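# Towel into the pedal bin, lid closed

## Task

Get the towel inside the pedal bin, then leave the bin's lid to fall closed on its own.

## Robot and tools

Robot: two arms, left_arm and right_arm, each ending in an identical five-fingered right hand (the hands are not mirrored). Bases sit at left_arm (+0.059, +0.617, 0) m and right_arm (+0.092, -0.577, 0) m in the scene frame. Scene frame: origin at table-top height midway between the arms, +z up, +x out over the table, left_arm on the +y side. Arm poses, velocities and Hand targets in results are each in that arm's own base frame; fixed cameras and the table use the scene frame.

Hand point: a spot 0.15 m out from the wrist flange along the fingers and 0.05 m in front of the palm. Its +z runs along straight fingers, +y points out of the palm, +x runs across the palm away from the thumb. Straight fingertips lie about 0.06-0.07 m beyond it along +z. A wrist bracket on the little-finger side can collide with things, and with fingers level the wrist may hang lower than the hand point.

A row is 28 numbers, each in [-1, 1], always for both arms: left dx, dy, dz, rx, ry, rz; left hand little, ring, middle, index, thumb_bend, thumb_turn, force_limit, speed; then the same 14 for the right arm. The six pose numbers are an offset, not a pose: they are measured from that arm's Hand target at the start of the action or move, along that arm's base axes, with rotation (rx, ry, rz as one rotation vector) about the Hand target's position. Scale: 1.0 = 0.6 m or 180 degrees. Sending the same offset again moves further; all zeros re-requests the current Hand target. Commanded orientation is clipped to within 32 degrees of the measured one per step.

Hand motors: +1 open (straight finger, thumb beside palm), -1 closed (curled finger, thumb bent or turned across the palm). force_limit maps -1..+1 to about 0..10 N at the fingertip (0..15 N for both thumb motors); speed rises from near 0 at -1 to full at +0.48 and above. Alternative grasp form: put a, b, c in the first three motor slots and exactly 0 in the other three. a curls index and middle and bends the thumb, b curls ring and little, c swings the thumb across the palm; (0,0,0) is the fully open hand. To send a literal 0 to motors, write 0.001 in one of the last three. No value means 'unchanged': to keep a hand as is, resend the eight numbers last executed for it (or, if none yet, its hand_measured plus hand_force_limit and hand_speed). With the thumb opposed, the hand holds objects roughly 0.035-0.065 m thick, handles down to about 0.025 m. For a soft grip close slowly (speed about -0.94 or below).

Tools:
- execute_actions(actions, cameras): actions is a list of actions, each a list of 1-15 rows; one action lasts 0.5 s (15 steps of 1/30 s), a short list repeating its final row. An empty list returns images. cameras: list of names, ["all"], [] or null.
- move(target, speed, blend, stop_force, zero, blocking, cameras): target is one 28-number row or up to 15 rows, every row's offsets counted from the same starting Hand targets. speed in m/s, 0.002 to 3.2 (default 0.25), one value or one per target. blend in m rounds corners in a list. stop_force in N, 4 to 120, ends an arm's path when its wrist sensor feels that much resistance; do not use it when turning the hand or when pulling away from a contact. zero (default true) re-zeros before the move; blocking=false returns after 0.5 s and cannot be combined with stop_force. Paths are straight, ignore obstacles and can overshoot at speed.
- wait(seconds 0-10, cameras); stop(cameras) brakes a running move.
- zoom_image(camera, region [x0, y0, x1, y1] in pixels, at most 504 by 504).
- show_instructions(): shows the reference image. zero_wrist_force(arm). finished_scene(scene=1).
Cameras: cam_head_left, cam_head_right, cam_high, cam_left_wrist, cam_right_wrist, each 672x504.

Results: end_effector_position (m), end_effector_quat_wxyz, velocities, Hand target (the base for the next offsets), joint positions and torques, Wrist force and Wrist torque in the hand frame plus a peak line, hand_measured, hand_stopped_by (moving, target, force, stalled, fault), hand_load_n (positive = finger pushed open; near 0 after a lost grip), hand_force_limit, hand_speed. A move adds a 'move:' line such as done, off_target, moving, held or fault, and limits=paced or limits=held. MOTOR HOT warns of heating.

Avoid: letting the towel land off the table (fails the task); hitting the bin or table hard; pushing a target past a firm contact (arms are stiff); torque limits or about 150 N on an arm, which freeze it for 10 s; any touch or squeeze between the two arms; paths passing near an arm's own base; long stretched holds that overheat motors; excess finger loads, drops and releasing things that are moving. The lid must be left shut without the robot touching it before finished_scene.

Each tool is called after "Call:" as name(argument=value, ...) on one line, values as JSON.

Reference images:

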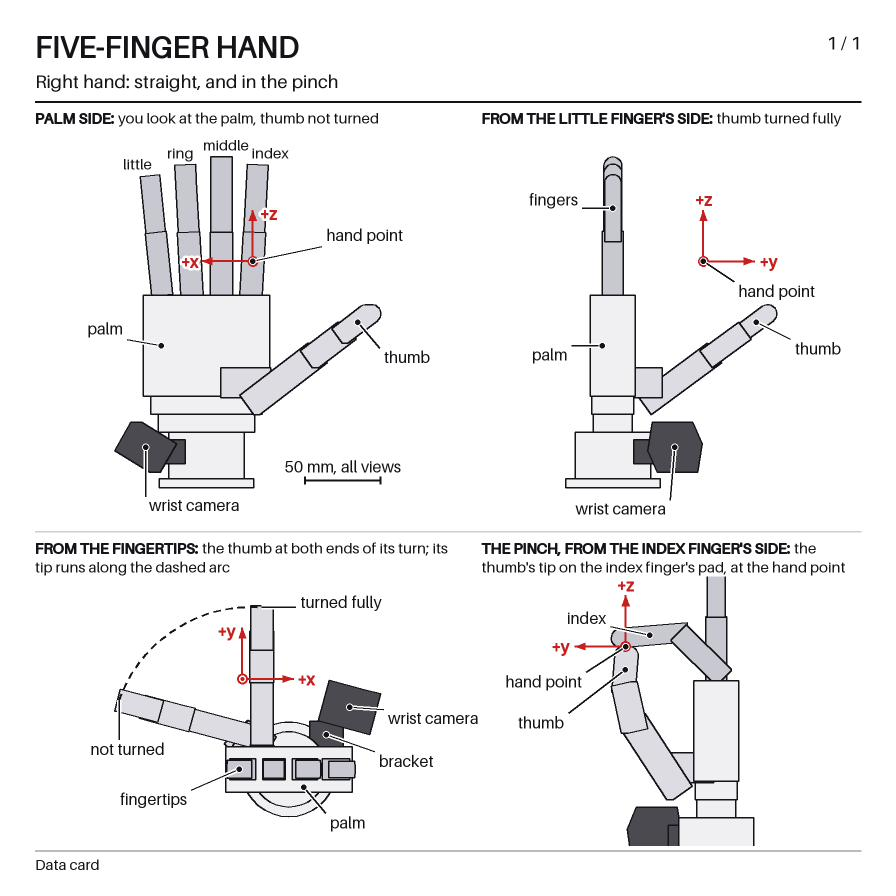

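## Session

Call:
execute_actions(actions=[])

Scene clock: 0.00 s.
left_arm: end_effector_position=(+0.2416, -0.6302, +0.3263) hand_measured=(+1.000, +1.000, +1.000, +1.000, +1.000, +1.000) hand_load_n=(+0.0, +0.0, +0.0, +0.0, +0.0, -0.5) hand_stopped_by=(target, target, target, target, target, target) hand_force_limit=0.00 hand_speed=-0.80 end_effector_quat_wxyz=(-0.153, -0.395, +0.903, +0.066) | right_arm: end_effector_position=(+1.0191, -0.1523, +0.1883) hand_measured=(+1.000, +1.000, +1.000, +1.000, +1.000, +1.000) hand_load_n=(+0.0, +0.0, +0.0, +0.0, +0.0, +0.0) hand_stopped_by=(target, target, target, target, target, target) hand_force_limit=0.00 hand_speed=-0.80 end_effector_quat_wxyz=(+0.072, +0.965, +0.148, +0.203)
Joint positions: left_arm=[-1.327 -1.016 1.264 1.405 1.897 -3.71] | right_arm=[-0.26 -0.736 0.932 0.942 1.541 1.014]
Joint velocities: within noise
Joint torques (N m): no reading
Wrist force (N): no reading
Wrist torque (N m): no reading
Wrist force, peak (N): no reading
Hand target: left_arm +0.2416, -0.6302, +0.3263; -0.153, -0.395, +0.903, +0.066 | right_arm +1.0191, -0.1523, +0.1883; +0.072, +0.965, +0.148, +0.203

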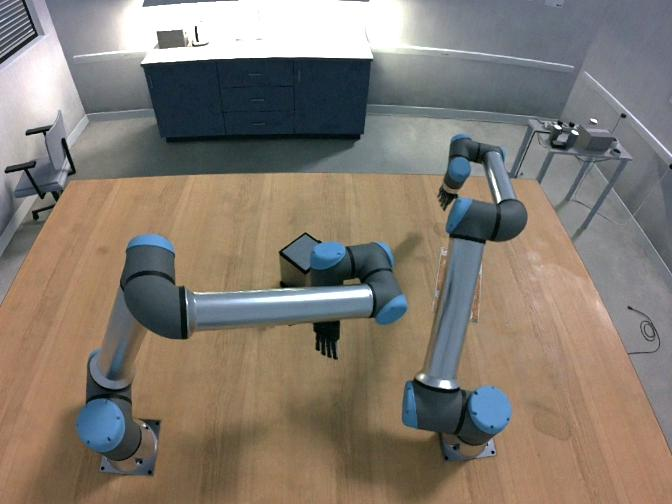

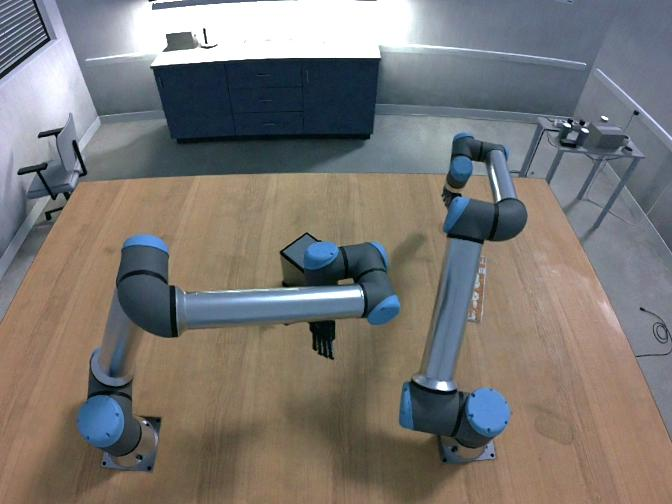

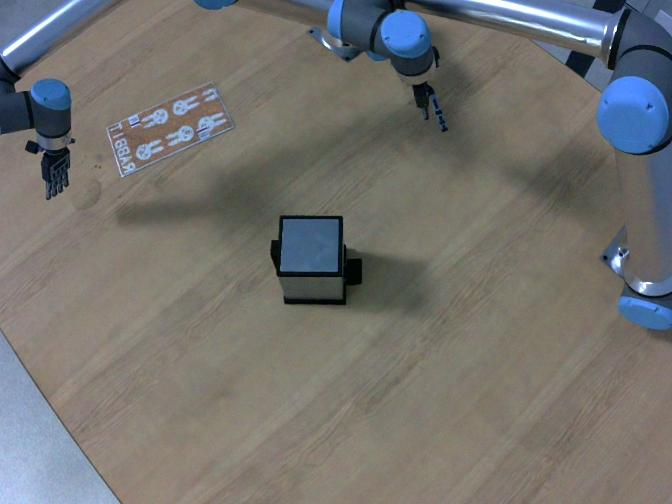

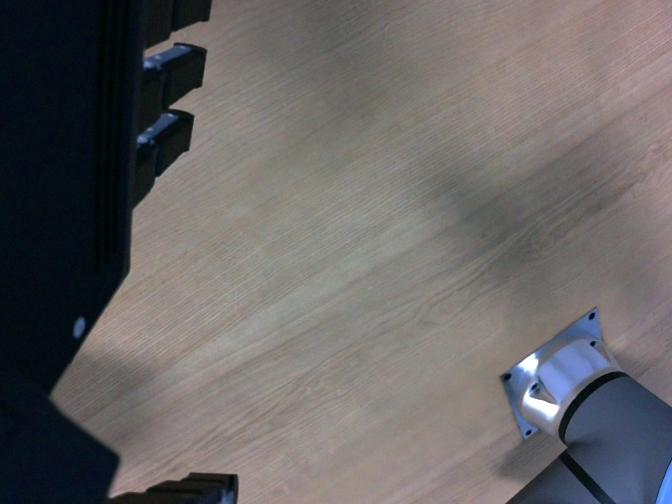

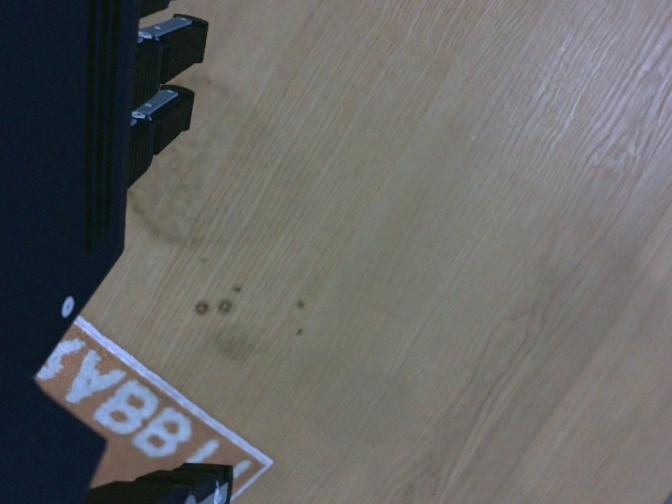

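Call:
zoom_image(camera="cam_high", region=[230, 180, 430, 330])

Call:
zoom_image(camera="cam_high", region=[80, 60, 280, 210])

Call:
zoom_image(camera="cam_head_left", region=[250, 200, 410, 380])

Call:
zoom_image(camera="cam_head_right", region=[400, 200, 560, 380])

Scaled by 2.520 from the camera's 672x504 image, which has a finer 960x720 frame.

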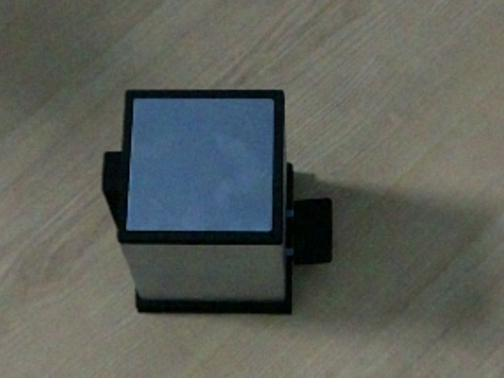

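Scaled by 2.520 from the camera's 672x504 image, which has a finer 960x720 frame.

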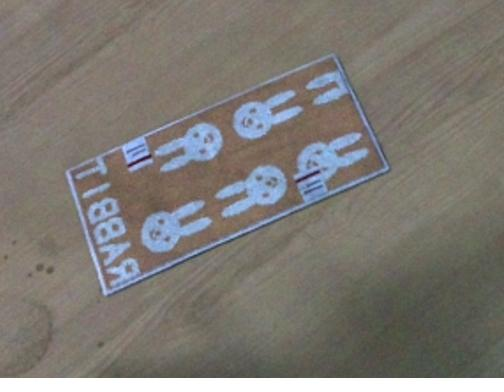

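Scaled by 2.800 from the camera's 672x504 image, which has a finer 960x720 frame.

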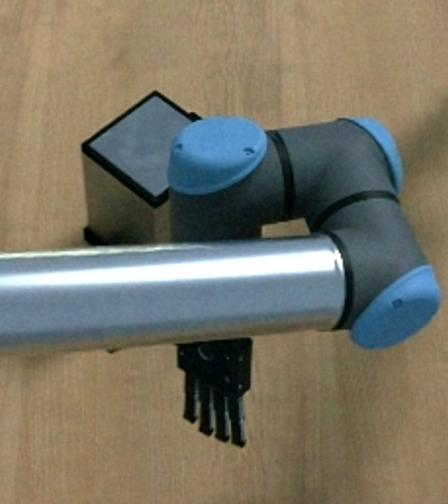

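Scaled by 2.800 from the camera's 672x504 image, which has a finer 960x720 frame.

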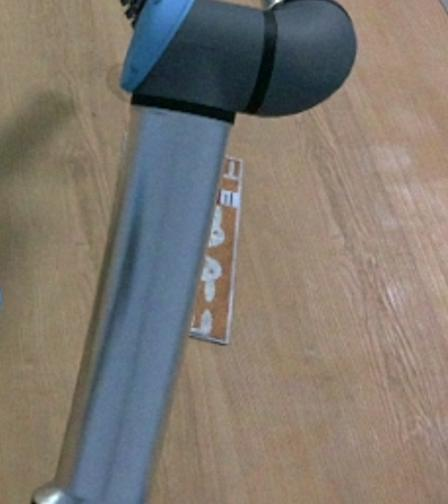

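Call:
move(target=[0.081,0.289,0.006,-0.156,-0.2645,0.0143,0,0,0,0,0,0,0,0,-0.59,0.031,0.1,0.373,-0.194,-0.568,0.2,0,1,0,0,0,0,0], speed=0.5, cameras=["all"])

Scene clock: 38.17 s.
left_arm: end_effector_position=(+0.2902, -0.4568, +0.3299) hand_measured=(+1.000, +1.000, +1.000, +1.000, +1.000, +1.000) hand_load_n=(+0.0, +0.0, +0.0, -0.5, +0.0, -0.5) hand_stopped_by=(target, target, target, target, target, target) hand_force_limit=0.00 hand_speed=0.00 end_effector_quat_wxyz=(+0.130, -0.360, +0.868, -0.316) | right_arm: end_effector_position=(+0.6651, -0.1338, +0.2483) hand_measured=(+1.000, +0.970, +0.750, +0.600, +0.500, -1.000) hand_load_n=(+0.0, -0.5, +0.0, +0.0, +0.0, +0.0) hand_stopped_by=(target, target, target, target, target, target) hand_force_limit=0.00 hand_speed=0.00 end_effector_quat_wxyz=(+0.242, -0.520, +0.743, -0.346) end_effector_velocity=(+0.000, +0.000, +0.000) end_effector_angular_velocity=(+0.005, +0.000, -0.004)
Joint positions: left_arm=[-1.556 -1.66 1.936 0.753 1.108 -3.782] | right_arm=[-0.558 -1.511 1.935 0.286 1.411 3.007]
Joint velocities: left_arm=[within noise] | right_arm=[0 0 0 0.002 0 0.006]
Joint torques (N m): left_arm=[-2.31 -36.67 -42.15 4.25 -1.89 -1.13] | right_arm=[8.04 -57.05 -31.94 5.55 -1.62 1.26]
Wrist force (N): left_arm=[-0.4 -0.2 0.0] | right_arm=[-1.0 -3.2 0.5]
Wrist torque (N m): left_arm=[0.03 -0.07 0.14] | right_arm=[-0.22 -0.02 -0.26]
Wrist force, peak (N): left_arm=[1.5 1.1 0.2] | right_arm=[-1.1 -3.5 0.6]
Hand target: left_arm +0.2902, -0.4568, +0.3299; +0.130, -0.360, +0.868, -0.316 | right_arm +0.6651, -0.1337, +0.2483; +0.242, -0.520, +0.743, -0.346
Off the commanded pose: left_arm 0.000 m, 0 deg | right_arm 0.000 m, 0 deg.
move: done
camera_calibration:
cam_left_wrist: T_world_to_cam=[[-0.72939, 0.318148, -0.605617, 0.559883], [0.204889, 0.946235, 0.25032, 0.280913], [0.652695, 0.0584963, -0.755359, 0.204578], [0, 0, 0, 1]] pos_world=[0.21729, -0.455902, 0.423286]
cam_right_wrist: T_world_to_cam=[[-0.672768, -0.0687738, -0.73665, 0.619369], [-0.284139, 0.943333, 0.171429, 0.264117], [0.683117, 0.324643, -0.654185, -0.134747], [0, 0, 0, 1]] pos_world=[0.583785, -0.16281, 0.322832]

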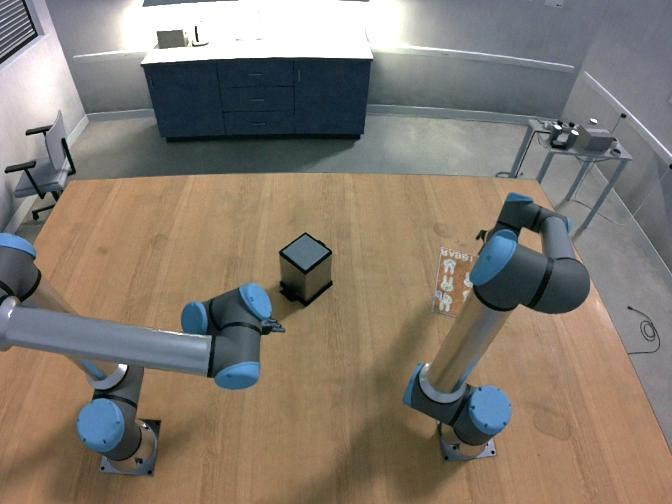

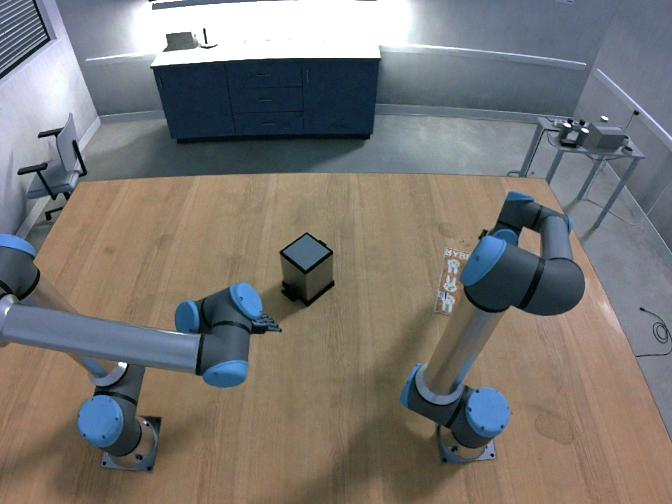

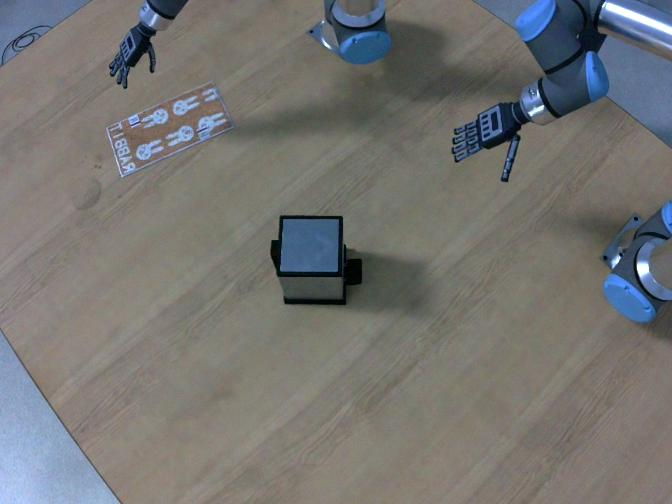

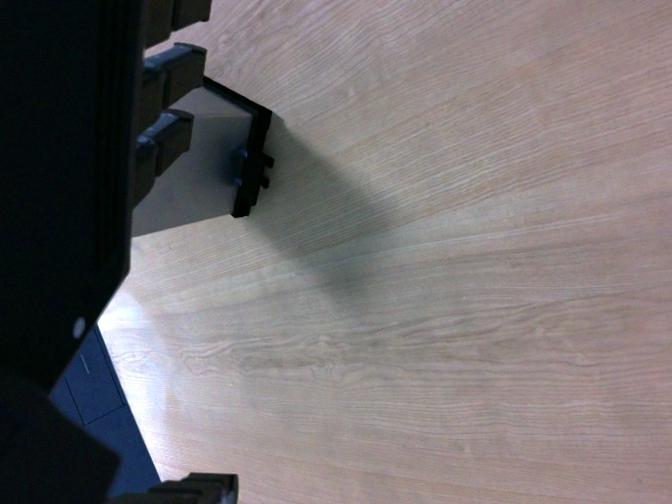

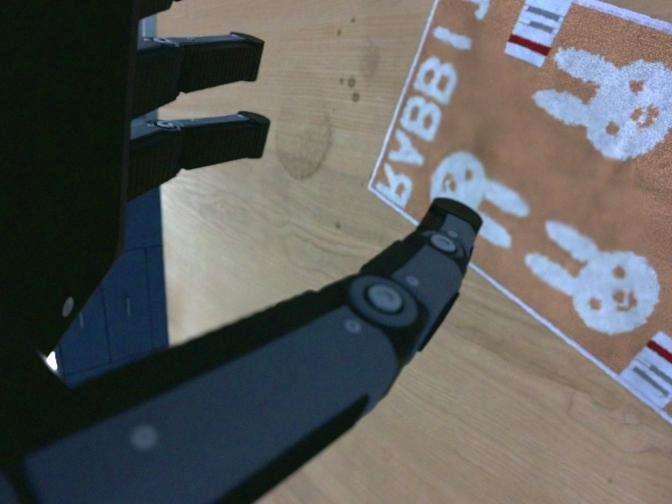

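Call:
zoom_image(camera="cam_head_left", region=[255, 215, 355, 315])

Call:
zoom_image(camera="cam_left_wrist", region=[130, 70, 310, 230])

Call:
zoom_image(camera="cam_high", region=[260, 200, 380, 320])

Call:
zoom_image(camera="cam_high", region=[60, 0, 260, 200])

Scaled by 5.040 from the camera's 672x504 image, which has a finer 960x720 frame.

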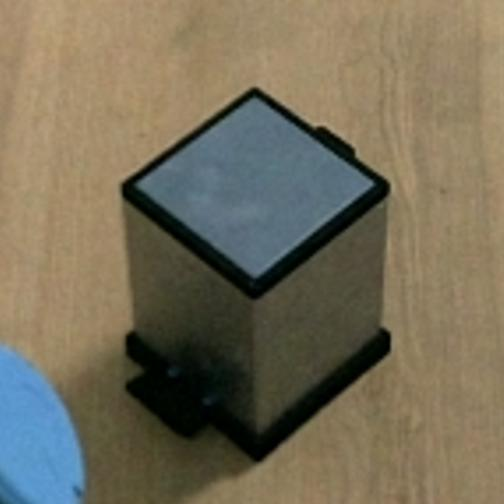

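Scaled by 2.800 from the camera's 672x504 image, which has a finer 960x720 frame.

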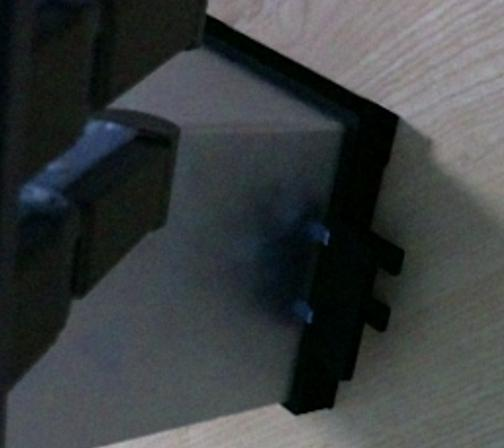

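Scaled by 4.200 from the camera's 672x504 image, which has a finer 960x720 frame.

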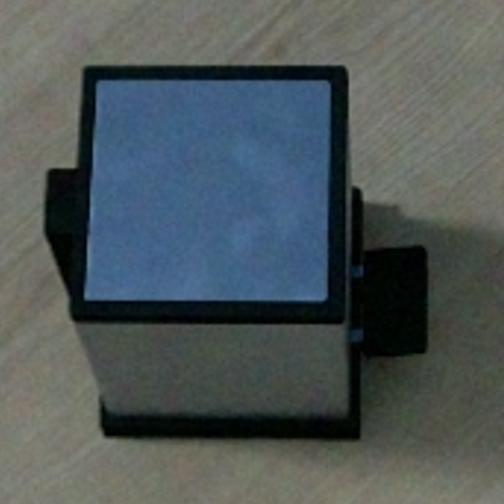

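Scaled by 2.520 from the camera's 672x504 image, which has a finer 960x720 frame.

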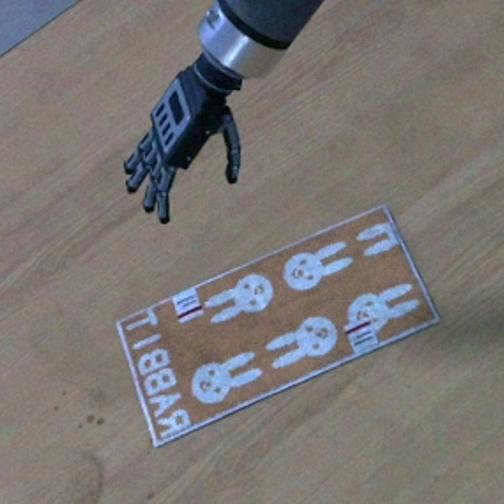

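Call:
move(target=[0.523,-0.033,-0.37,0.0393,0.0393,0,0,0,0,0,0,0,0,0,0,0,-0.31,-0.0095,-0.0261,0,0.2,0,1,0,0,0,0,0], speed=0.3, cameras=["cam_high","cam_head_left","cam_right_wrist"])

Scene clock: 50.83 s.
left_arm: end_effector_position=(+0.6039, -0.4765, +0.1079) hand_measured=(+1.000, +1.000, +1.000, +1.000, +1.000, +1.000) hand_load_n=(+0.0, +0.0, +0.0, +0.0, +0.0, +0.0) hand_stopped_by=(target, target, target, target, target, target) hand_force_limit=0.00 hand_speed=0.00 end_effector_quat_wxyz=(+0.099, -0.370, +0.892, -0.239) | right_arm: end_effector_position=(+0.6651, -0.1337, +0.0623) hand_measured=(+1.000, +0.970, +0.750, +0.600, +0.500, -1.000) hand_load_n=(+0.0, +0.0, +0.0, +0.0, +0.0, +0.0) hand_stopped_by=(target, target, target, target, target, target) hand_force_limit=0.00 hand_speed=0.00 end_effector_quat_wxyz=(+0.265, -0.509, +0.727, -0.378)
Joint positions: left_arm=[-0.955 -1.098 1.645 0.507 1.487 -3.29] | right_arm=[-0.566 -1.345 2.159 -0.191 1.393 3.016]
Joint torques (N m): left_arm=[7.97 -58.88 -44.96 1.08 1.24 1.97] | right_arm=[0.61 -41.62 -27.36 -2.09 0.6 -0.15]
Wrist force (N): left_arm=[0.2 -0.4 0.5] | right_arm=[-1.4 -3.2 0.5]
Wrist torque (N m): left_arm=[-0.06 -0.24 -0.17] | right_arm=[-0.23 0.01 -0.31]
Wrist force, peak (N): left_arm=[-1.9 -1.4 2.8] | right_arm=[-0.7 -4.5 -0.4]
Hand target: left_arm +0.6040, -0.4766, +0.1079; +0.099, -0.370, +0.892, -0.239 | right_arm +0.6651, -0.1337, +0.0623; +0.265, -0.509, +0.727, -0.378
Off the commanded pose: left_arm 0.000 m, 0 deg | right_arm 0.000 m, 0 deg.
move: done
camera_calibration:
cam_right_wrist: T_world_to_cam=[[-0.610292, -0.0914197, -0.786884, 0.44088], [-0.296218, 0.947596, 0.11965, 0.307681], [0.73471, 0.30611, -0.605391, -0.296175], [0, 0, 0, 1]] pos_world=[0.577809, -0.16059, 0.130805]
Images, in order (width x height): cam_head_left 672x504, cam_high 672x504, cam_right_wrist 672x504.

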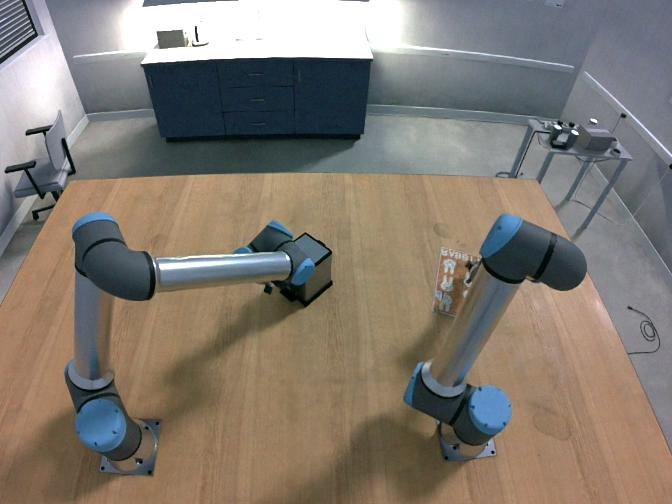

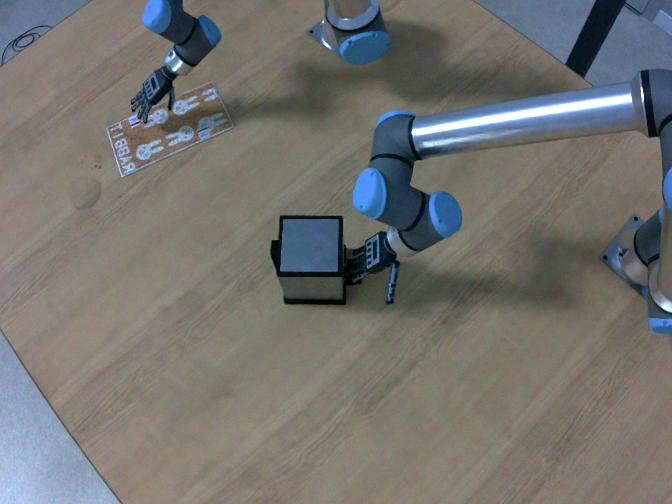

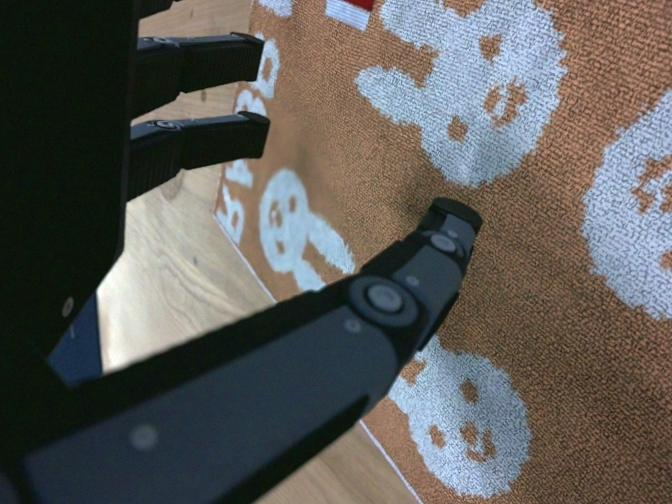

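Call:
zoom_image(camera="cam_high", region=[90, 50, 250, 190])

Call:
zoom_image(camera="cam_high", region=[270, 200, 430, 320])

Scaled by 3.150 from the camera's 672x504 image, which has a finer 960x720 frame.

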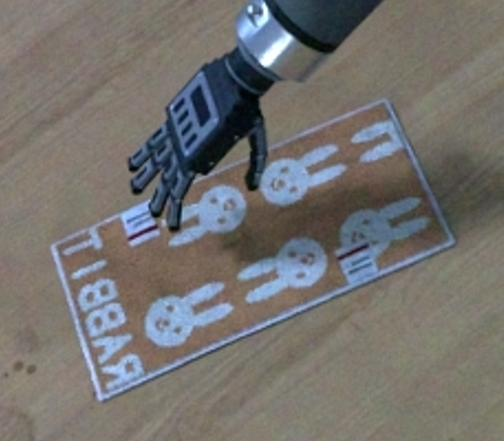

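Scaled by 3.150 from the camera's 672x504 image, which has a finer 960x720 frame.

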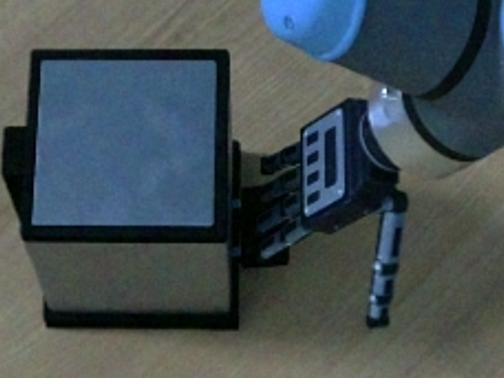

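Call:
move(target=[0,0,0,0,0,0,0,0,0,0,0,0,0,0,0,0,-0.104,0,0,0,1,1,0.65,0.5,0.46,-1,0.2,0], speed=0.025, stop_force=4, cameras=["cam_high","cam_right_wrist"])

Scene clock: 57.93 s.
left_arm: end_effector_position=(+0.6040, -0.4766, +0.1079) hand_measured=(+1.000, +1.000, +1.000, +1.000, +1.000, +1.000) hand_load_n=(+0.0, +0.0, +0.0, +0.0, +0.0, +0.0) hand_stopped_by=(target, target, target, target, target, target) hand_force_limit=0.00 hand_speed=0.00 end_effector_quat_wxyz=(+0.099, -0.370, +0.892, -0.239) | right_arm: end_effector_position=(+0.6651, -0.1337, +0.0177) hand_measured=(+1.000, +1.000, +0.650, +0.500, +0.460, -1.000) hand_load_n=(+0.0, +0.0, +0.0, +0.0, -1.0, -0.5) hand_stopped_by=(target, target, target, target, target, target) hand_force_limit=0.20 hand_speed=0.00 end_effector_quat_wxyz=(+0.265, -0.509, +0.727, -0.378)
Joint positions: left_arm=[-0.955 -1.098 1.645 0.507 1.487 -3.29] | right_arm=[-0.566 -1.278 2.183 -0.282 1.394 3.016]
Joint torques (N m): left_arm=[8.98 -60 -45.33 0.67 1.63 1.8] | right_arm=[5.27 -41.45 -30.42 -0.48 0.61 -1.78]
Wrist force (N): left_arm=[-0.2 -0.7 0.7] | right_arm=[-1.1 -5.7 -1.8]
Wrist torque (N m): left_arm=[-0.11 -0.18 -0.21] | right_arm=[-0.25 0.00 -0.31]
Wrist force, peak (N): left_arm=[0.1 -1.0 0.6] | right_arm=[-1.2 -11.8 -7.7]
Hand target: left_arm +0.6040, -0.4766, +0.1079; +0.099, -0.370, +0.892, -0.239 | right_arm +0.6651, -0.1337, +0.0177; +0.265, -0.509, +0.727, -0.378 (not the last commanded pose)
Off the commanded pose: left_arm 0.000 m, 0 deg | right_arm 0.018 m, 0 deg.
move: contact (right_arm)
camera_calibration:
cam_right_wrist: T_world_to_cam=[[-0.610279, -0.0914885, -0.786886, 0.405827], [-0.296191, 0.947619, 0.119538, 0.313045], [0.734732, 0.306019, -0.60541, -0.323275], [0, 0, 0, 1]] pos_world=[0.577909, -0.160591, 0.0862052]
Images, in order (width x height): cam_high 672x504, cam_right_wrist 672x504.

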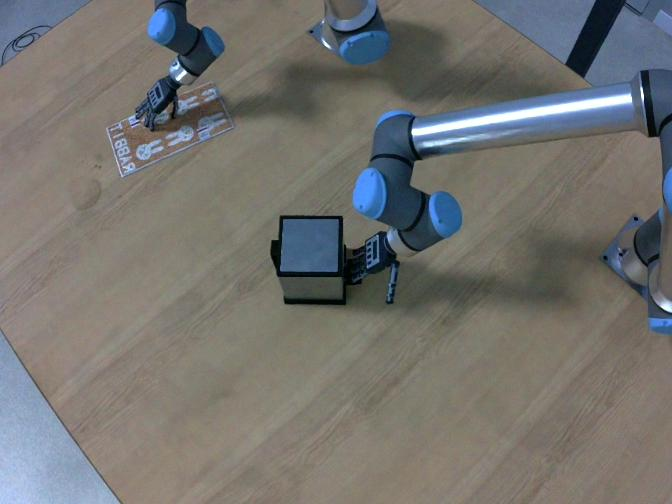

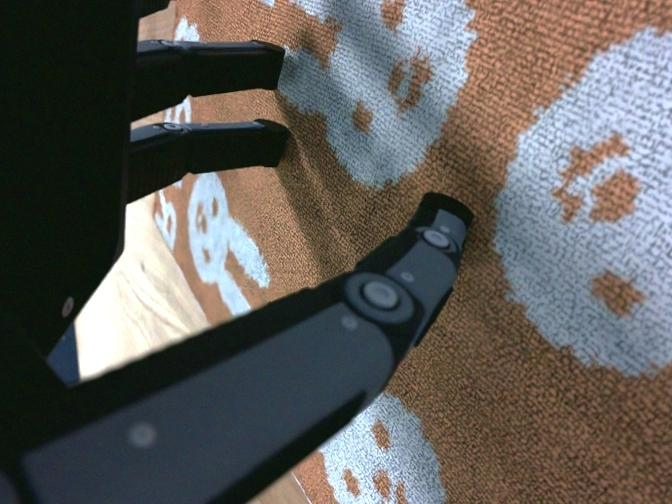

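Call:
zoom_image(camera="cam_right_wrist", region=[100, 0, 500, 350])

Scaled by 1.260 from the camera's 672x504 image, which has a finer 960x720 frame.

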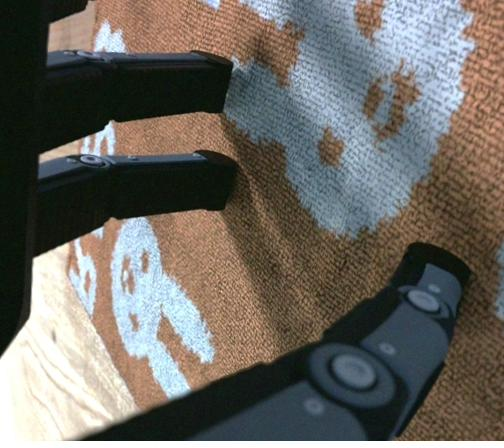

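Call:
move(target=[0,0,0,0,0,0,0,0,0,0,0,0,0,0,0,0,0,0,0,0,1,1,0.35,0.05,0.3,-1,0.4,-0.3], cameras=["cam_right_wrist"])

Scene clock: 59.83 s.
left_arm: end_effector_position=(+0.6040, -0.4766, +0.1079) hand_measured=(+1.000, +1.000, +1.000, +1.000, +1.000, +1.000) hand_load_n=(+0.0, +0.0, +0.0, +0.0, +0.0, +0.0) hand_stopped_by=(target, target, target, target, target, target) hand_force_limit=0.00 hand_speed=0.00 end_effector_quat_wxyz=(+0.099, -0.370, +0.892, -0.239) | right_arm: end_effector_position=(+0.6652, -0.1338, +0.0178) hand_measured=(+1.000, +1.000, +0.532, +0.318, +0.300, -1.000) hand_load_n=(+0.0, +0.0, +7.5, +8.5, +0.0, +0.0) hand_stopped_by=(target, target, force, force, target, target) hand_force_limit=0.40 hand_speed=-0.30 end_effector_quat_wxyz=(+0.265, -0.509, +0.727, -0.378)
Joint positions: left_arm=[-0.955 -1.098 1.645 0.507 1.487 -3.29] | right_arm=[-0.566 -1.278 2.183 -0.282 1.394 3.016]
Joint torques (N m): left_arm=[9.08 -60.92 -45.54 1.1 1.81 1.8] | right_arm=[6.81 -39.11 0.22 8.83 0.88 -1.69]
Wrist force (N): left_arm=[0.1 -0.5 0.5] | right_arm=[1.4 -30.6 -13.5]
Wrist torque (N m): left_arm=[-0.08 -0.21 -0.19] | right_arm=[1.34 0.17 -0.45]
Wrist force, peak (N): left_arm=[-0.3 -0.6 0.9] | right_arm=[-0.6 -32.6 -12.0]
Hand target: left_arm +0.6040, -0.4766, +0.1079; +0.099, -0.370, +0.892, -0.239 | right_arm +0.6651, -0.1337, +0.0177; +0.265, -0.509, +0.727, -0.378
Off the commanded pose: left_arm 0.000 m, 0 deg | right_arm 0.000 m, 0 deg.
move: done
camera_calibration:
cam_right_wrist: T_world_to_cam=[[-0.610011, -0.0916326, -0.787077, 0.405797], [-0.296241, 0.947637, 0.119271, 0.313213], [0.734934, 0.305921, -0.605214, -0.323407], [0, 0, 0, 1]] pos_world=[0.57801, -0.160691, 0.0863055]
Images, in order (width x height): cam_right_wrist 672x504.

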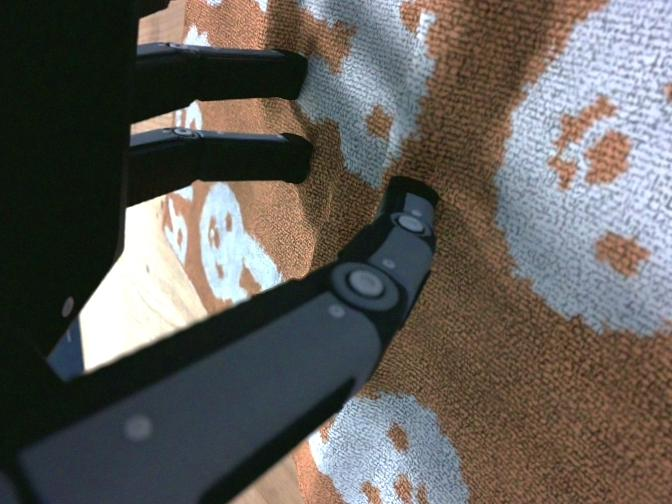

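Call:
move(target=[0,0,0,0,0,0,0,0,0,0,0,0,0,0,0,0,0.005,0,0,0,1,1,0.36,0.05,0.3,-1,0.5,-0.5], speed=0.02, cameras=["cam_right_wrist"])

Scene clock: 61.80 s.
left_arm: end_effector_position=(+0.6040, -0.4766, +0.1079) hand_measured=(+1.000, +1.000, +1.000, +1.000, +1.000, +1.000) hand_load_n=(+0.0, +0.0, +0.0, +0.0, +0.0, -0.5) hand_stopped_by=(target, target, target, target, target, target) hand_force_limit=0.00 hand_speed=0.00 end_effector_quat_wxyz=(+0.099, -0.370, +0.892, -0.239) | right_arm: end_effector_position=(+0.6650, -0.1337, +0.0207) hand_measured=(+1.000, +1.000, +0.532, +0.316, +0.300, -1.000) hand_load_n=(+0.0, +0.0, -0.5, +1.0, +0.0, +0.0) hand_stopped_by=(target, target, force, force, target, target) hand_force_limit=0.50 hand_speed=-0.50 end_effector_quat_wxyz=(+0.265, -0.509, +0.727, -0.378)
Joint positions: left_arm=[-0.955 -1.098 1.645 0.507 1.487 -3.29] | right_arm=[-0.566 -1.283 2.182 -0.276 1.394 3.016]
Joint torques (N m): left_arm=[7.12 -60.73 -44.84 0.97 1.59 1.84] | right_arm=[5.86 -50.79 -31.01 0.99 0.91 -1.78]
Wrist force (N): left_arm=[-0.2 -0.3 0.2] | right_arm=[-1.2 -4.1 -0.2]
Wrist torque (N m): left_arm=[-0.03 -0.17 -0.20] | right_arm=[-0.11 -0.01 -0.29]
Wrist force, peak (N): left_arm=[-0.3 -0.8 0.5] | right_arm=[1.4 -32.7 -14.3]
Hand target: left_arm +0.6040, -0.4766, +0.1079; +0.099, -0.370, +0.892, -0.239 | right_arm +0.6651, -0.1337, +0.0207; +0.265, -0.509, +0.727, -0.378
Off the commanded pose: left_arm 0.000 m, 0 deg | right_arm 0.000 m, 0 deg.
move: done
camera_calibration:
cam_right_wrist: T_world_to_cam=[[-0.610418, -0.0913865, -0.78679, 0.408214], [-0.296182, 0.947598, 0.119723, 0.312632], [0.73462, 0.306114, -0.605498, -0.321297], [0, 0, 0, 1]] pos_world=[0.577809, -0.16059, 0.0892051]
Images, in order (width x height): cam_right_wrist 672x504.

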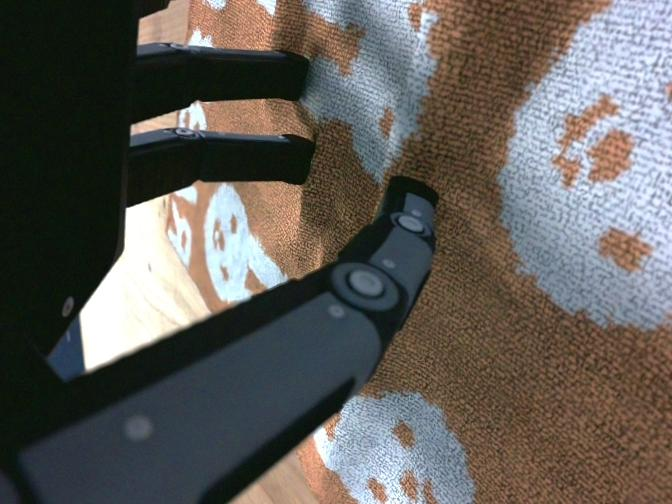

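Call:
move(target=[0,0,0,0,0,0,0,0,0,0,0,0,0,0,0,0,0,0,0,0,1,1,0.32,0.0,0.25,-1,0.5,-0.5], speed=0.02, cameras=["cam_right_wrist"])

Scene clock: 62.67 s.
left_arm: end_effector_position=(+0.6040, -0.4766, +0.1079) hand_measured=(+1.000, +1.000, +1.000, +1.000, +1.000, +1.000) hand_load_n=(+0.0, +0.0, +0.0, +0.0, +0.0, +0.0) hand_stopped_by=(target, target, target, target, target, target) hand_force_limit=0.00 hand_speed=0.00 end_effector_quat_wxyz=(+0.099, -0.370, +0.892, -0.239) | right_arm: end_effector_position=(+0.6652, -0.1338, +0.0208) hand_measured=(+1.000, +1.000, +0.446, +0.002, +0.250, -1.000) hand_load_n=(+0.0, +0.0, +4.5, +5.0, +0.0, +0.0) hand_stopped_by=(target, target, force, target, target, target) hand_force_limit=0.50 hand_speed=-0.50 end_effector_quat_wxyz=(+0.265, -0.509, +0.727, -0.378)
Joint positions: left_arm=[-0.955 -1.098 1.645 0.507 1.487 -3.29] | right_arm=[-0.566 -1.283 2.182 -0.276 1.394 3.016]
Joint torques (N m): left_arm=[8.27 -60.85 -45.12 1.04 1.71 1.8] | right_arm=[5.97 -42 -10.67 3.23 0.77 -1.61]
Wrist force (N): left_arm=[-0.2 -0.1 0.6] | right_arm=[-0.8 -17.0 -5.5]
Wrist torque (N m): left_arm=[-0.02 -0.19 -0.19] | right_arm=[0.60 0.06 -0.53]
Wrist force, peak (N): left_arm=[0.2 -0.9 0.4] | right_arm=[-0.8 -19.2 -6.3]
Hand target: left_arm +0.6040, -0.4766, +0.1079; +0.099, -0.370, +0.892, -0.239 | right_arm +0.6651, -0.1337, +0.0207; +0.265, -0.509, +0.727, -0.378
Off the commanded pose: left_arm 0.000 m, 0 deg | right_arm 0.000 m, 0 deg.
move: done
camera_calibration:
cam_right_wrist: T_world_to_cam=[[-0.610092, -0.0915812, -0.78702, 0.408147], [-0.296184, 0.947648, 0.119327, 0.312789], [0.73489, 0.305903, -0.605277, -0.32149], [0, 0, 0, 1]] pos_world=[0.57791, -0.160691, 0.0893054]
Images, in order (width x height): cam_right_wrist 672x504.

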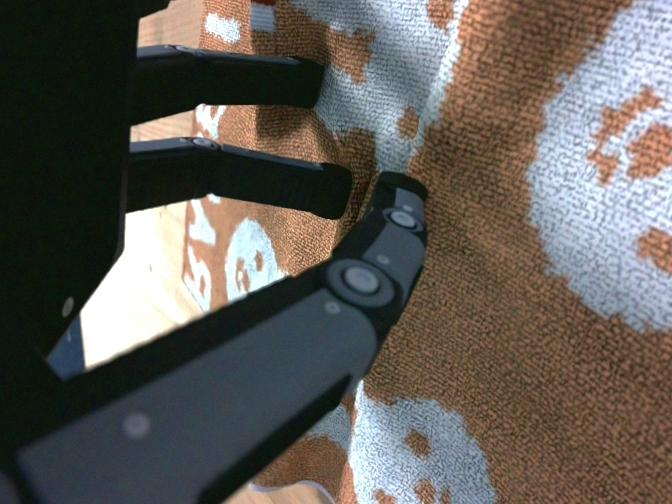

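Call:
move(target=[0,0,0,0,0,0,0,0,0,0,0,0,0,0,0,0,0.004,0,0,0,1,1,0.2,-0.18,0.2,-1,0.6,-0.5], speed=0.02, cameras=["cam_right_wrist"])

Scene clock: 63.93 s.
left_arm: end_effector_position=(+0.6040, -0.4766, +0.1079) hand_measured=(+1.000, +1.000, +1.000, +1.000, +1.000, +1.000) hand_load_n=(+0.0, +0.0, +0.0, +0.0, +0.0, -0.5) hand_stopped_by=(target, target, target, target, target, target) hand_force_limit=0.00 hand_speed=0.00 end_effector_quat_wxyz=(+0.099, -0.370, +0.892, -0.239) | right_arm: end_effector_position=(+0.6650, -0.1337, +0.0231) hand_measured=(+1.000, +1.000, +0.408, -0.180, +0.200, -1.000) hand_load_n=(+0.0, +0.0, +2.0, +0.0, +0.0, +0.0) hand_stopped_by=(target, target, force, target, target, target) hand_force_limit=0.60 hand_speed=-0.50 end_effector_quat_wxyz=(+0.265, -0.509, +0.727, -0.378)
Joint positions: left_arm=[-0.955 -1.098 1.645 0.507 1.487 -3.29] | right_arm=[-0.566 -1.286 2.181 -0.271 1.394 3.016]
Joint torques (N m): left_arm=[7.15 -61.97 -45.42 0.93 1.79 2.01] | right_arm=[4.89 -51.24 -29.65 2.33 0.76 -1.64]
Wrist force (N): left_arm=[0.2 -0.5 0.3] | right_arm=[-0.9 -7.1 -1.2]
Wrist torque (N m): left_arm=[-0.06 -0.23 -0.18] | right_arm=[-0.01 -0.04 -0.35]
Wrist force, peak (N): left_arm=[-0.5 -1.0 0.6] | right_arm=[-0.5 -28.8 -10.9]
Hand target: left_arm +0.6040, -0.4766, +0.1079; +0.099, -0.370, +0.892, -0.239 | right_arm +0.6651, -0.1337, +0.0231; +0.265, -0.509, +0.727, -0.378
Off the commanded pose: left_arm 0.000 m, 0 deg | right_arm 0.000 m, 0 deg.
move: done
camera_calibration:
cam_right_wrist: T_world_to_cam=[[-0.610402, -0.0914641, -0.786794, 0.410081], [-0.29616, 0.94762, 0.119604, 0.312346], [0.734642, 0.306023, -0.605517, -0.31987], [0, 0, 0, 1]] pos_world=[0.577809, -0.160591, 0.091605]
Images, in order (width x height): cam_right_wrist 672x504.

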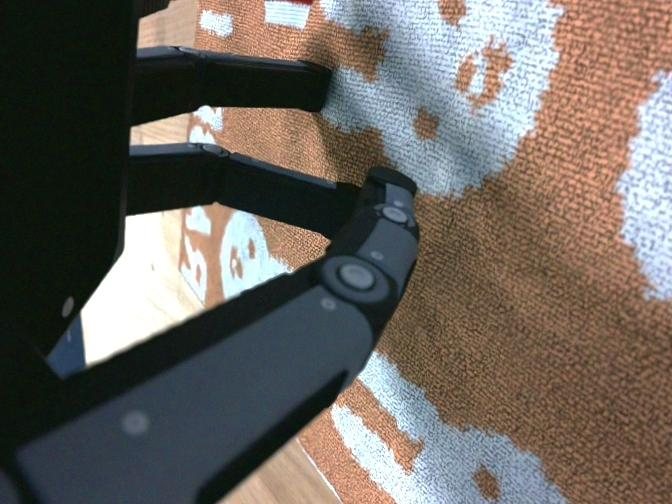

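Call:
move(target=[0,0,0,0,0,0,0,0,0,0,0,0,0,0,0,0,0.06,-0.0286,-0.0783,0,1,1,0.45,0.3,0.2,-1,0.6,-0.2], speed=0.15, cameras=["cam_right_wrist","cam_high"])

Call:
zoom_image(camera="cam_high", region=[90, 50, 250, 190])

Scene clock: 68.77 s.
left_arm: end_effector_position=(+0.6040, -0.4766, +0.1079) hand_measured=(+1.000, +1.000, +1.000, +1.000, +1.000, +1.000) hand_load_n=(+0.0, +0.0, +0.0, +0.0, +0.0, +0.0) hand_stopped_by=(target, target, target, target, target, target) hand_force_limit=0.00 hand_speed=0.00 end_effector_quat_wxyz=(+0.099, -0.370, +0.892, -0.239) | right_arm: end_effector_position=(+0.6651, -0.1338, +0.0591) hand_measured=(+1.000, +1.000, +0.450, +0.300, +0.200, -1.000) hand_load_n=(+0.0, +0.0, -0.5, +0.0, +0.0, +0.0) hand_stopped_by=(target, target, target, target, target, target) hand_force_limit=0.60 hand_speed=-0.20 end_effector_quat_wxyz=(+0.329, -0.470, +0.671, -0.469)
Joint positions: left_arm=[-0.955 -1.098 1.645 0.507 1.487 -3.29] | right_arm=[-0.59 -1.378 2.321 -0.584 1.345 3.058]
Joint torques (N m): left_arm=[7.51 -61.17 -45.27 1.3 1.76 1.78] | right_arm=[11.01 -45.17 -22.47 -3.15 1.44 -2.02]
Wrist force (N): left_arm=[0.0 -0.1 0.8] | right_arm=[-1.4 -3.1 1.3]
Wrist torque (N m): left_arm=[-0.03 -0.23 -0.18] | right_arm=[-0.19 -0.05 -0.31]
Wrist force, peak (N): left_arm=[-0.5 -0.3 0.9] | right_arm=[-1.1 -7.2 -1.2]
Hand target: left_arm +0.6040, -0.4766, +0.1079; +0.099, -0.370, +0.892, -0.239 | right_arm +0.6651, -0.1337, +0.0591; +0.329, -0.470, +0.671, -0.469
Off the commanded pose: left_arm 0.000 m, 0 deg | right_arm 0.000 m, 0 deg.
move: done
camera_calibration:
cam_right_wrist: T_world_to_cam=[[-0.401671, -0.167538, -0.900329, 0.296152], [-0.305822, 0.951224, -0.0405701, 0.324497], [0.863211, 0.259045, -0.433316, -0.400063], [0, 0, 0, 1]] pos_world=[0.563533, -0.155419, 0.106446]
Images, in order (width x height): cam_high 672x504, cam_right_wrist 672x504.

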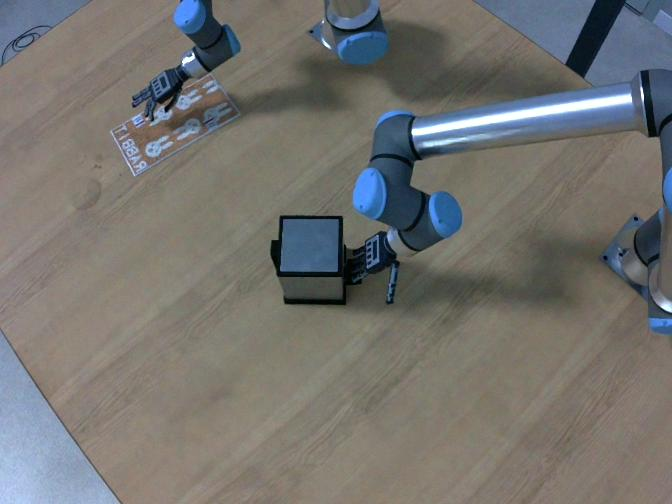

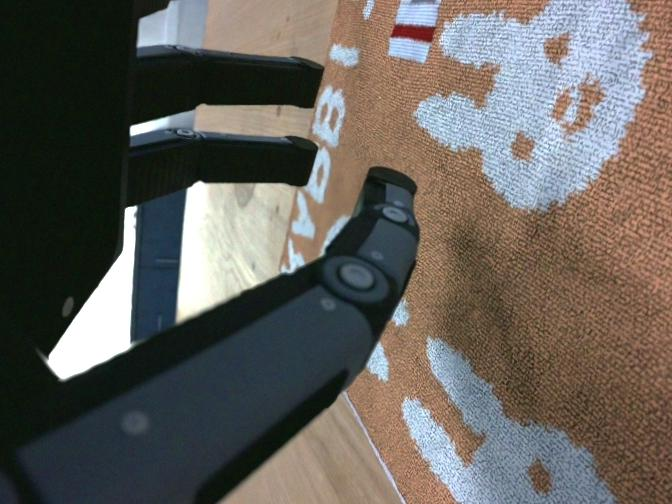

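Scaled by 3.150 from the camera's 672x504 image, which has a finer 960x720 frame.

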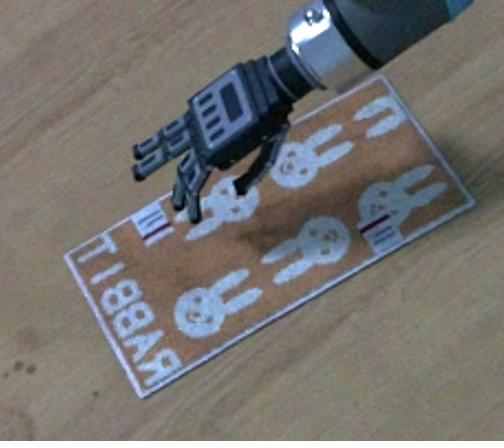

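Call:
move(target=[[0,0,0,0,0,0,0,0,0,0,0,0,0,0,-0.05,0.03,-0.03,0,0,0,1,1,0.45,0.3,0.2,-1,0.6,-0.2],[0,0,0,0,0,0,0,0,0,0,0,0,0,0,-0.05,0.03,-0.098,0,0,0,1,1,0.45,0.3,0.2,-1,0.6,-0.2]], speed=[0.1,0.025], stop_force=5, cameras=["cam_right_wrist"])

Scene clock: 73.60 s.
left_arm: end_effector_position=(+0.6040, -0.4766, +0.1079) hand_measured=(+1.000, +1.000, +1.000, +1.000, +1.000, +1.000) hand_load_n=(+0.0, -0.5, +0.0, +0.0, +0.0, +0.0) hand_stopped_by=(target, target, target, target, target, target) hand_force_limit=0.00 hand_speed=0.00 end_effector_quat_wxyz=(+0.099, -0.370, +0.892, -0.239) | right_arm: end_effector_position=(+0.6351, -0.1158, +0.0151) hand_measured=(+1.000, +1.000, +0.450, +0.300, +0.200, -1.000) hand_load_n=(-0.5, +0.0, +0.0, -0.5, -1.5, +0.0) hand_stopped_by=(target, target, target, target, target, target) hand_force_limit=0.60 hand_speed=-0.20 end_effector_quat_wxyz=(+0.329, -0.470, +0.671, -0.469)
Joint positions: left_arm=[-0.955 -1.098 1.645 0.507 1.487 -3.29] | right_arm=[-0.595 -1.336 2.406 -0.71 1.34 3.056]
Joint torques (N m): left_arm=[7.38 -61.08 -45.64 1.68 1.48 1.89] | right_arm=[4.51 -32.43 -26.93 -3.22 0.84 1.02]
Wrist force (N): left_arm=[-0.4 -0.4 0.2] | right_arm=[-1.8 -5.2 -0.4]
Wrist torque (N m): left_arm=[-0.05 -0.14 -0.22] | right_arm=[-0.23 0.02 -0.34]
Wrist force, peak (N): left_arm=[-0.8 -0.5 1.0] | right_arm=[-1.8 -11.3 -3.7]
Hand target: left_arm +0.6040, -0.4766, +0.1079; +0.099, -0.370, +0.892, -0.239 | right_arm +0.6351, -0.1158, +0.0151; +0.329, -0.470, +0.671, -0.469 (not the last commanded pose)
Off the commanded pose: left_arm 0.000 m, 0 deg | right_arm 0.015 m, 0 deg.
move: contact (right_arm); path passed 1 of 2 targets
camera_calibration:
cam_right_wrist: T_world_to_cam=[[-0.401527, -0.167726, -0.900358, 0.247403], [-0.305907, 0.951188, -0.0407709, 0.296469], [0.863248, 0.259055, -0.433236, -0.397919], [0, 0, 0, 1]] pos_world=[0.533534, -0.137419, 0.0624459]
Images, in order (width x height): cam_right_wrist 672x504.

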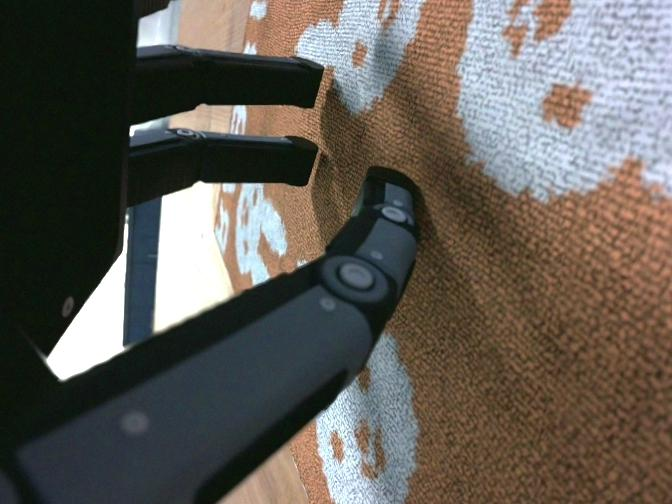

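Call:
move(target=[0,0,0,0,0,0,0,0,0,0,0,0,0,0,0,0,-0.002,0,0,0,1,1,0.2,0.0,0.2,-1,0.9,-0.5], speed=0.02, cameras=["cam_right_wrist"])

Scene clock: 74.87 s.
left_arm: end_effector_position=(+0.6040, -0.4766, +0.1079) hand_measured=(+1.000, +1.000, +1.000, +1.000, +1.000, +1.000) hand_load_n=(+0.0, +0.0, +0.0, +0.0, +0.0, +0.0) hand_stopped_by=(target, target, target, target, target, target) hand_force_limit=0.00 hand_speed=0.00 end_effector_quat_wxyz=(+0.099, -0.370, +0.892, -0.239) | right_arm: end_effector_position=(+0.6352, -0.1158, +0.0140) hand_measured=(+1.000, +1.000, +0.204, +0.000, +0.200, -1.000) hand_load_n=(+0.0, +0.0, +10.5, +1.5, +0.0, +0.0) hand_stopped_by=(target, target, force, target, target, target) hand_force_limit=0.90 hand_speed=-0.50 end_effector_quat_wxyz=(+0.329, -0.470, +0.671, -0.470)
Joint positions: left_arm=[-0.955 -1.098 1.645 0.507 1.487 -3.29] | right_arm=[-0.595 -1.334 2.406 -0.713 1.34 3.056]
Joint torques (N m): left_arm=[7.46 -61.28 -44.79 1.56 1.74 1.9] | right_arm=[3.42 -20.32 0.9 2.86 0.98 0.58]
Wrist force (N): left_arm=[-0.4 -0.1 0.5] | right_arm=[-1.5 -31.0 -7.2]
Wrist torque (N m): left_arm=[-0.02 -0.16 -0.21] | right_arm=[0.79 0.12 -0.82]
Wrist force, peak (N): left_arm=[-0.2 -0.6 0.6] | right_arm=[-1.6 -31.3 -6.9]
Hand target: left_arm +0.6040, -0.4766, +0.1079; +0.099, -0.370, +0.892, -0.239 | right_arm +0.6351, -0.1158, +0.0139; +0.329, -0.470, +0.671, -0.469
Off the commanded pose: left_arm 0.000 m, 0 deg | right_arm 0.000 m, 0 deg.
move: done
camera_calibration:
cam_right_wrist: T_world_to_cam=[[-0.401388, -0.167779, -0.90041, 0.246285], [-0.305914, 0.951181, -0.0408679, 0.29646], [0.86331, 0.259045, -0.433118, -0.398567], [0, 0, 0, 1]] pos_world=[0.533634, -0.137419, 0.0612462]
Images, in order (width x height): cam_right_wrist 672x504.

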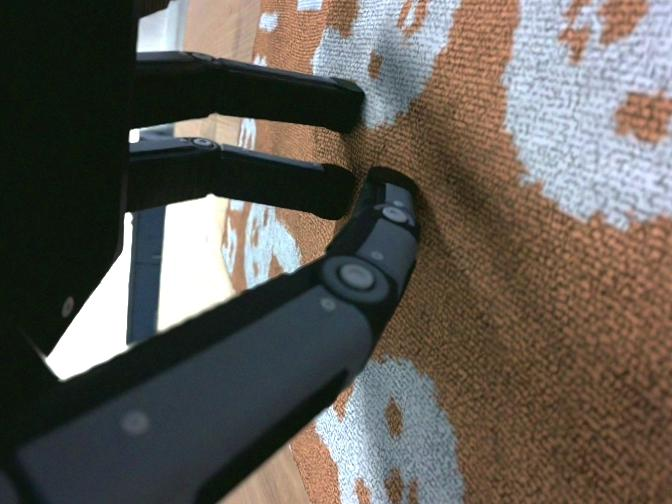

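Call:
zoom_image(camera="cam_right_wrist", region=[220, 40, 520, 340])

Scaled by 1.680 from the camera's 672x504 image, which has a finer 960x720 frame.

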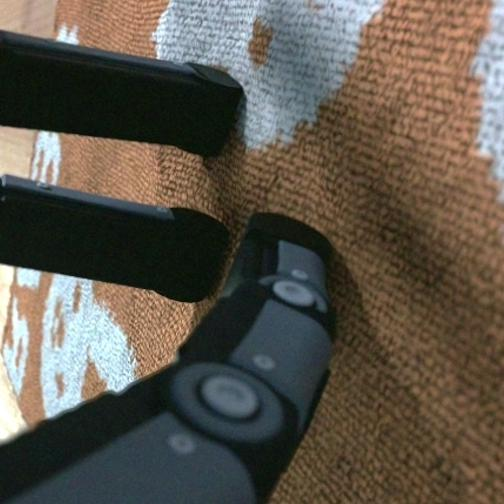

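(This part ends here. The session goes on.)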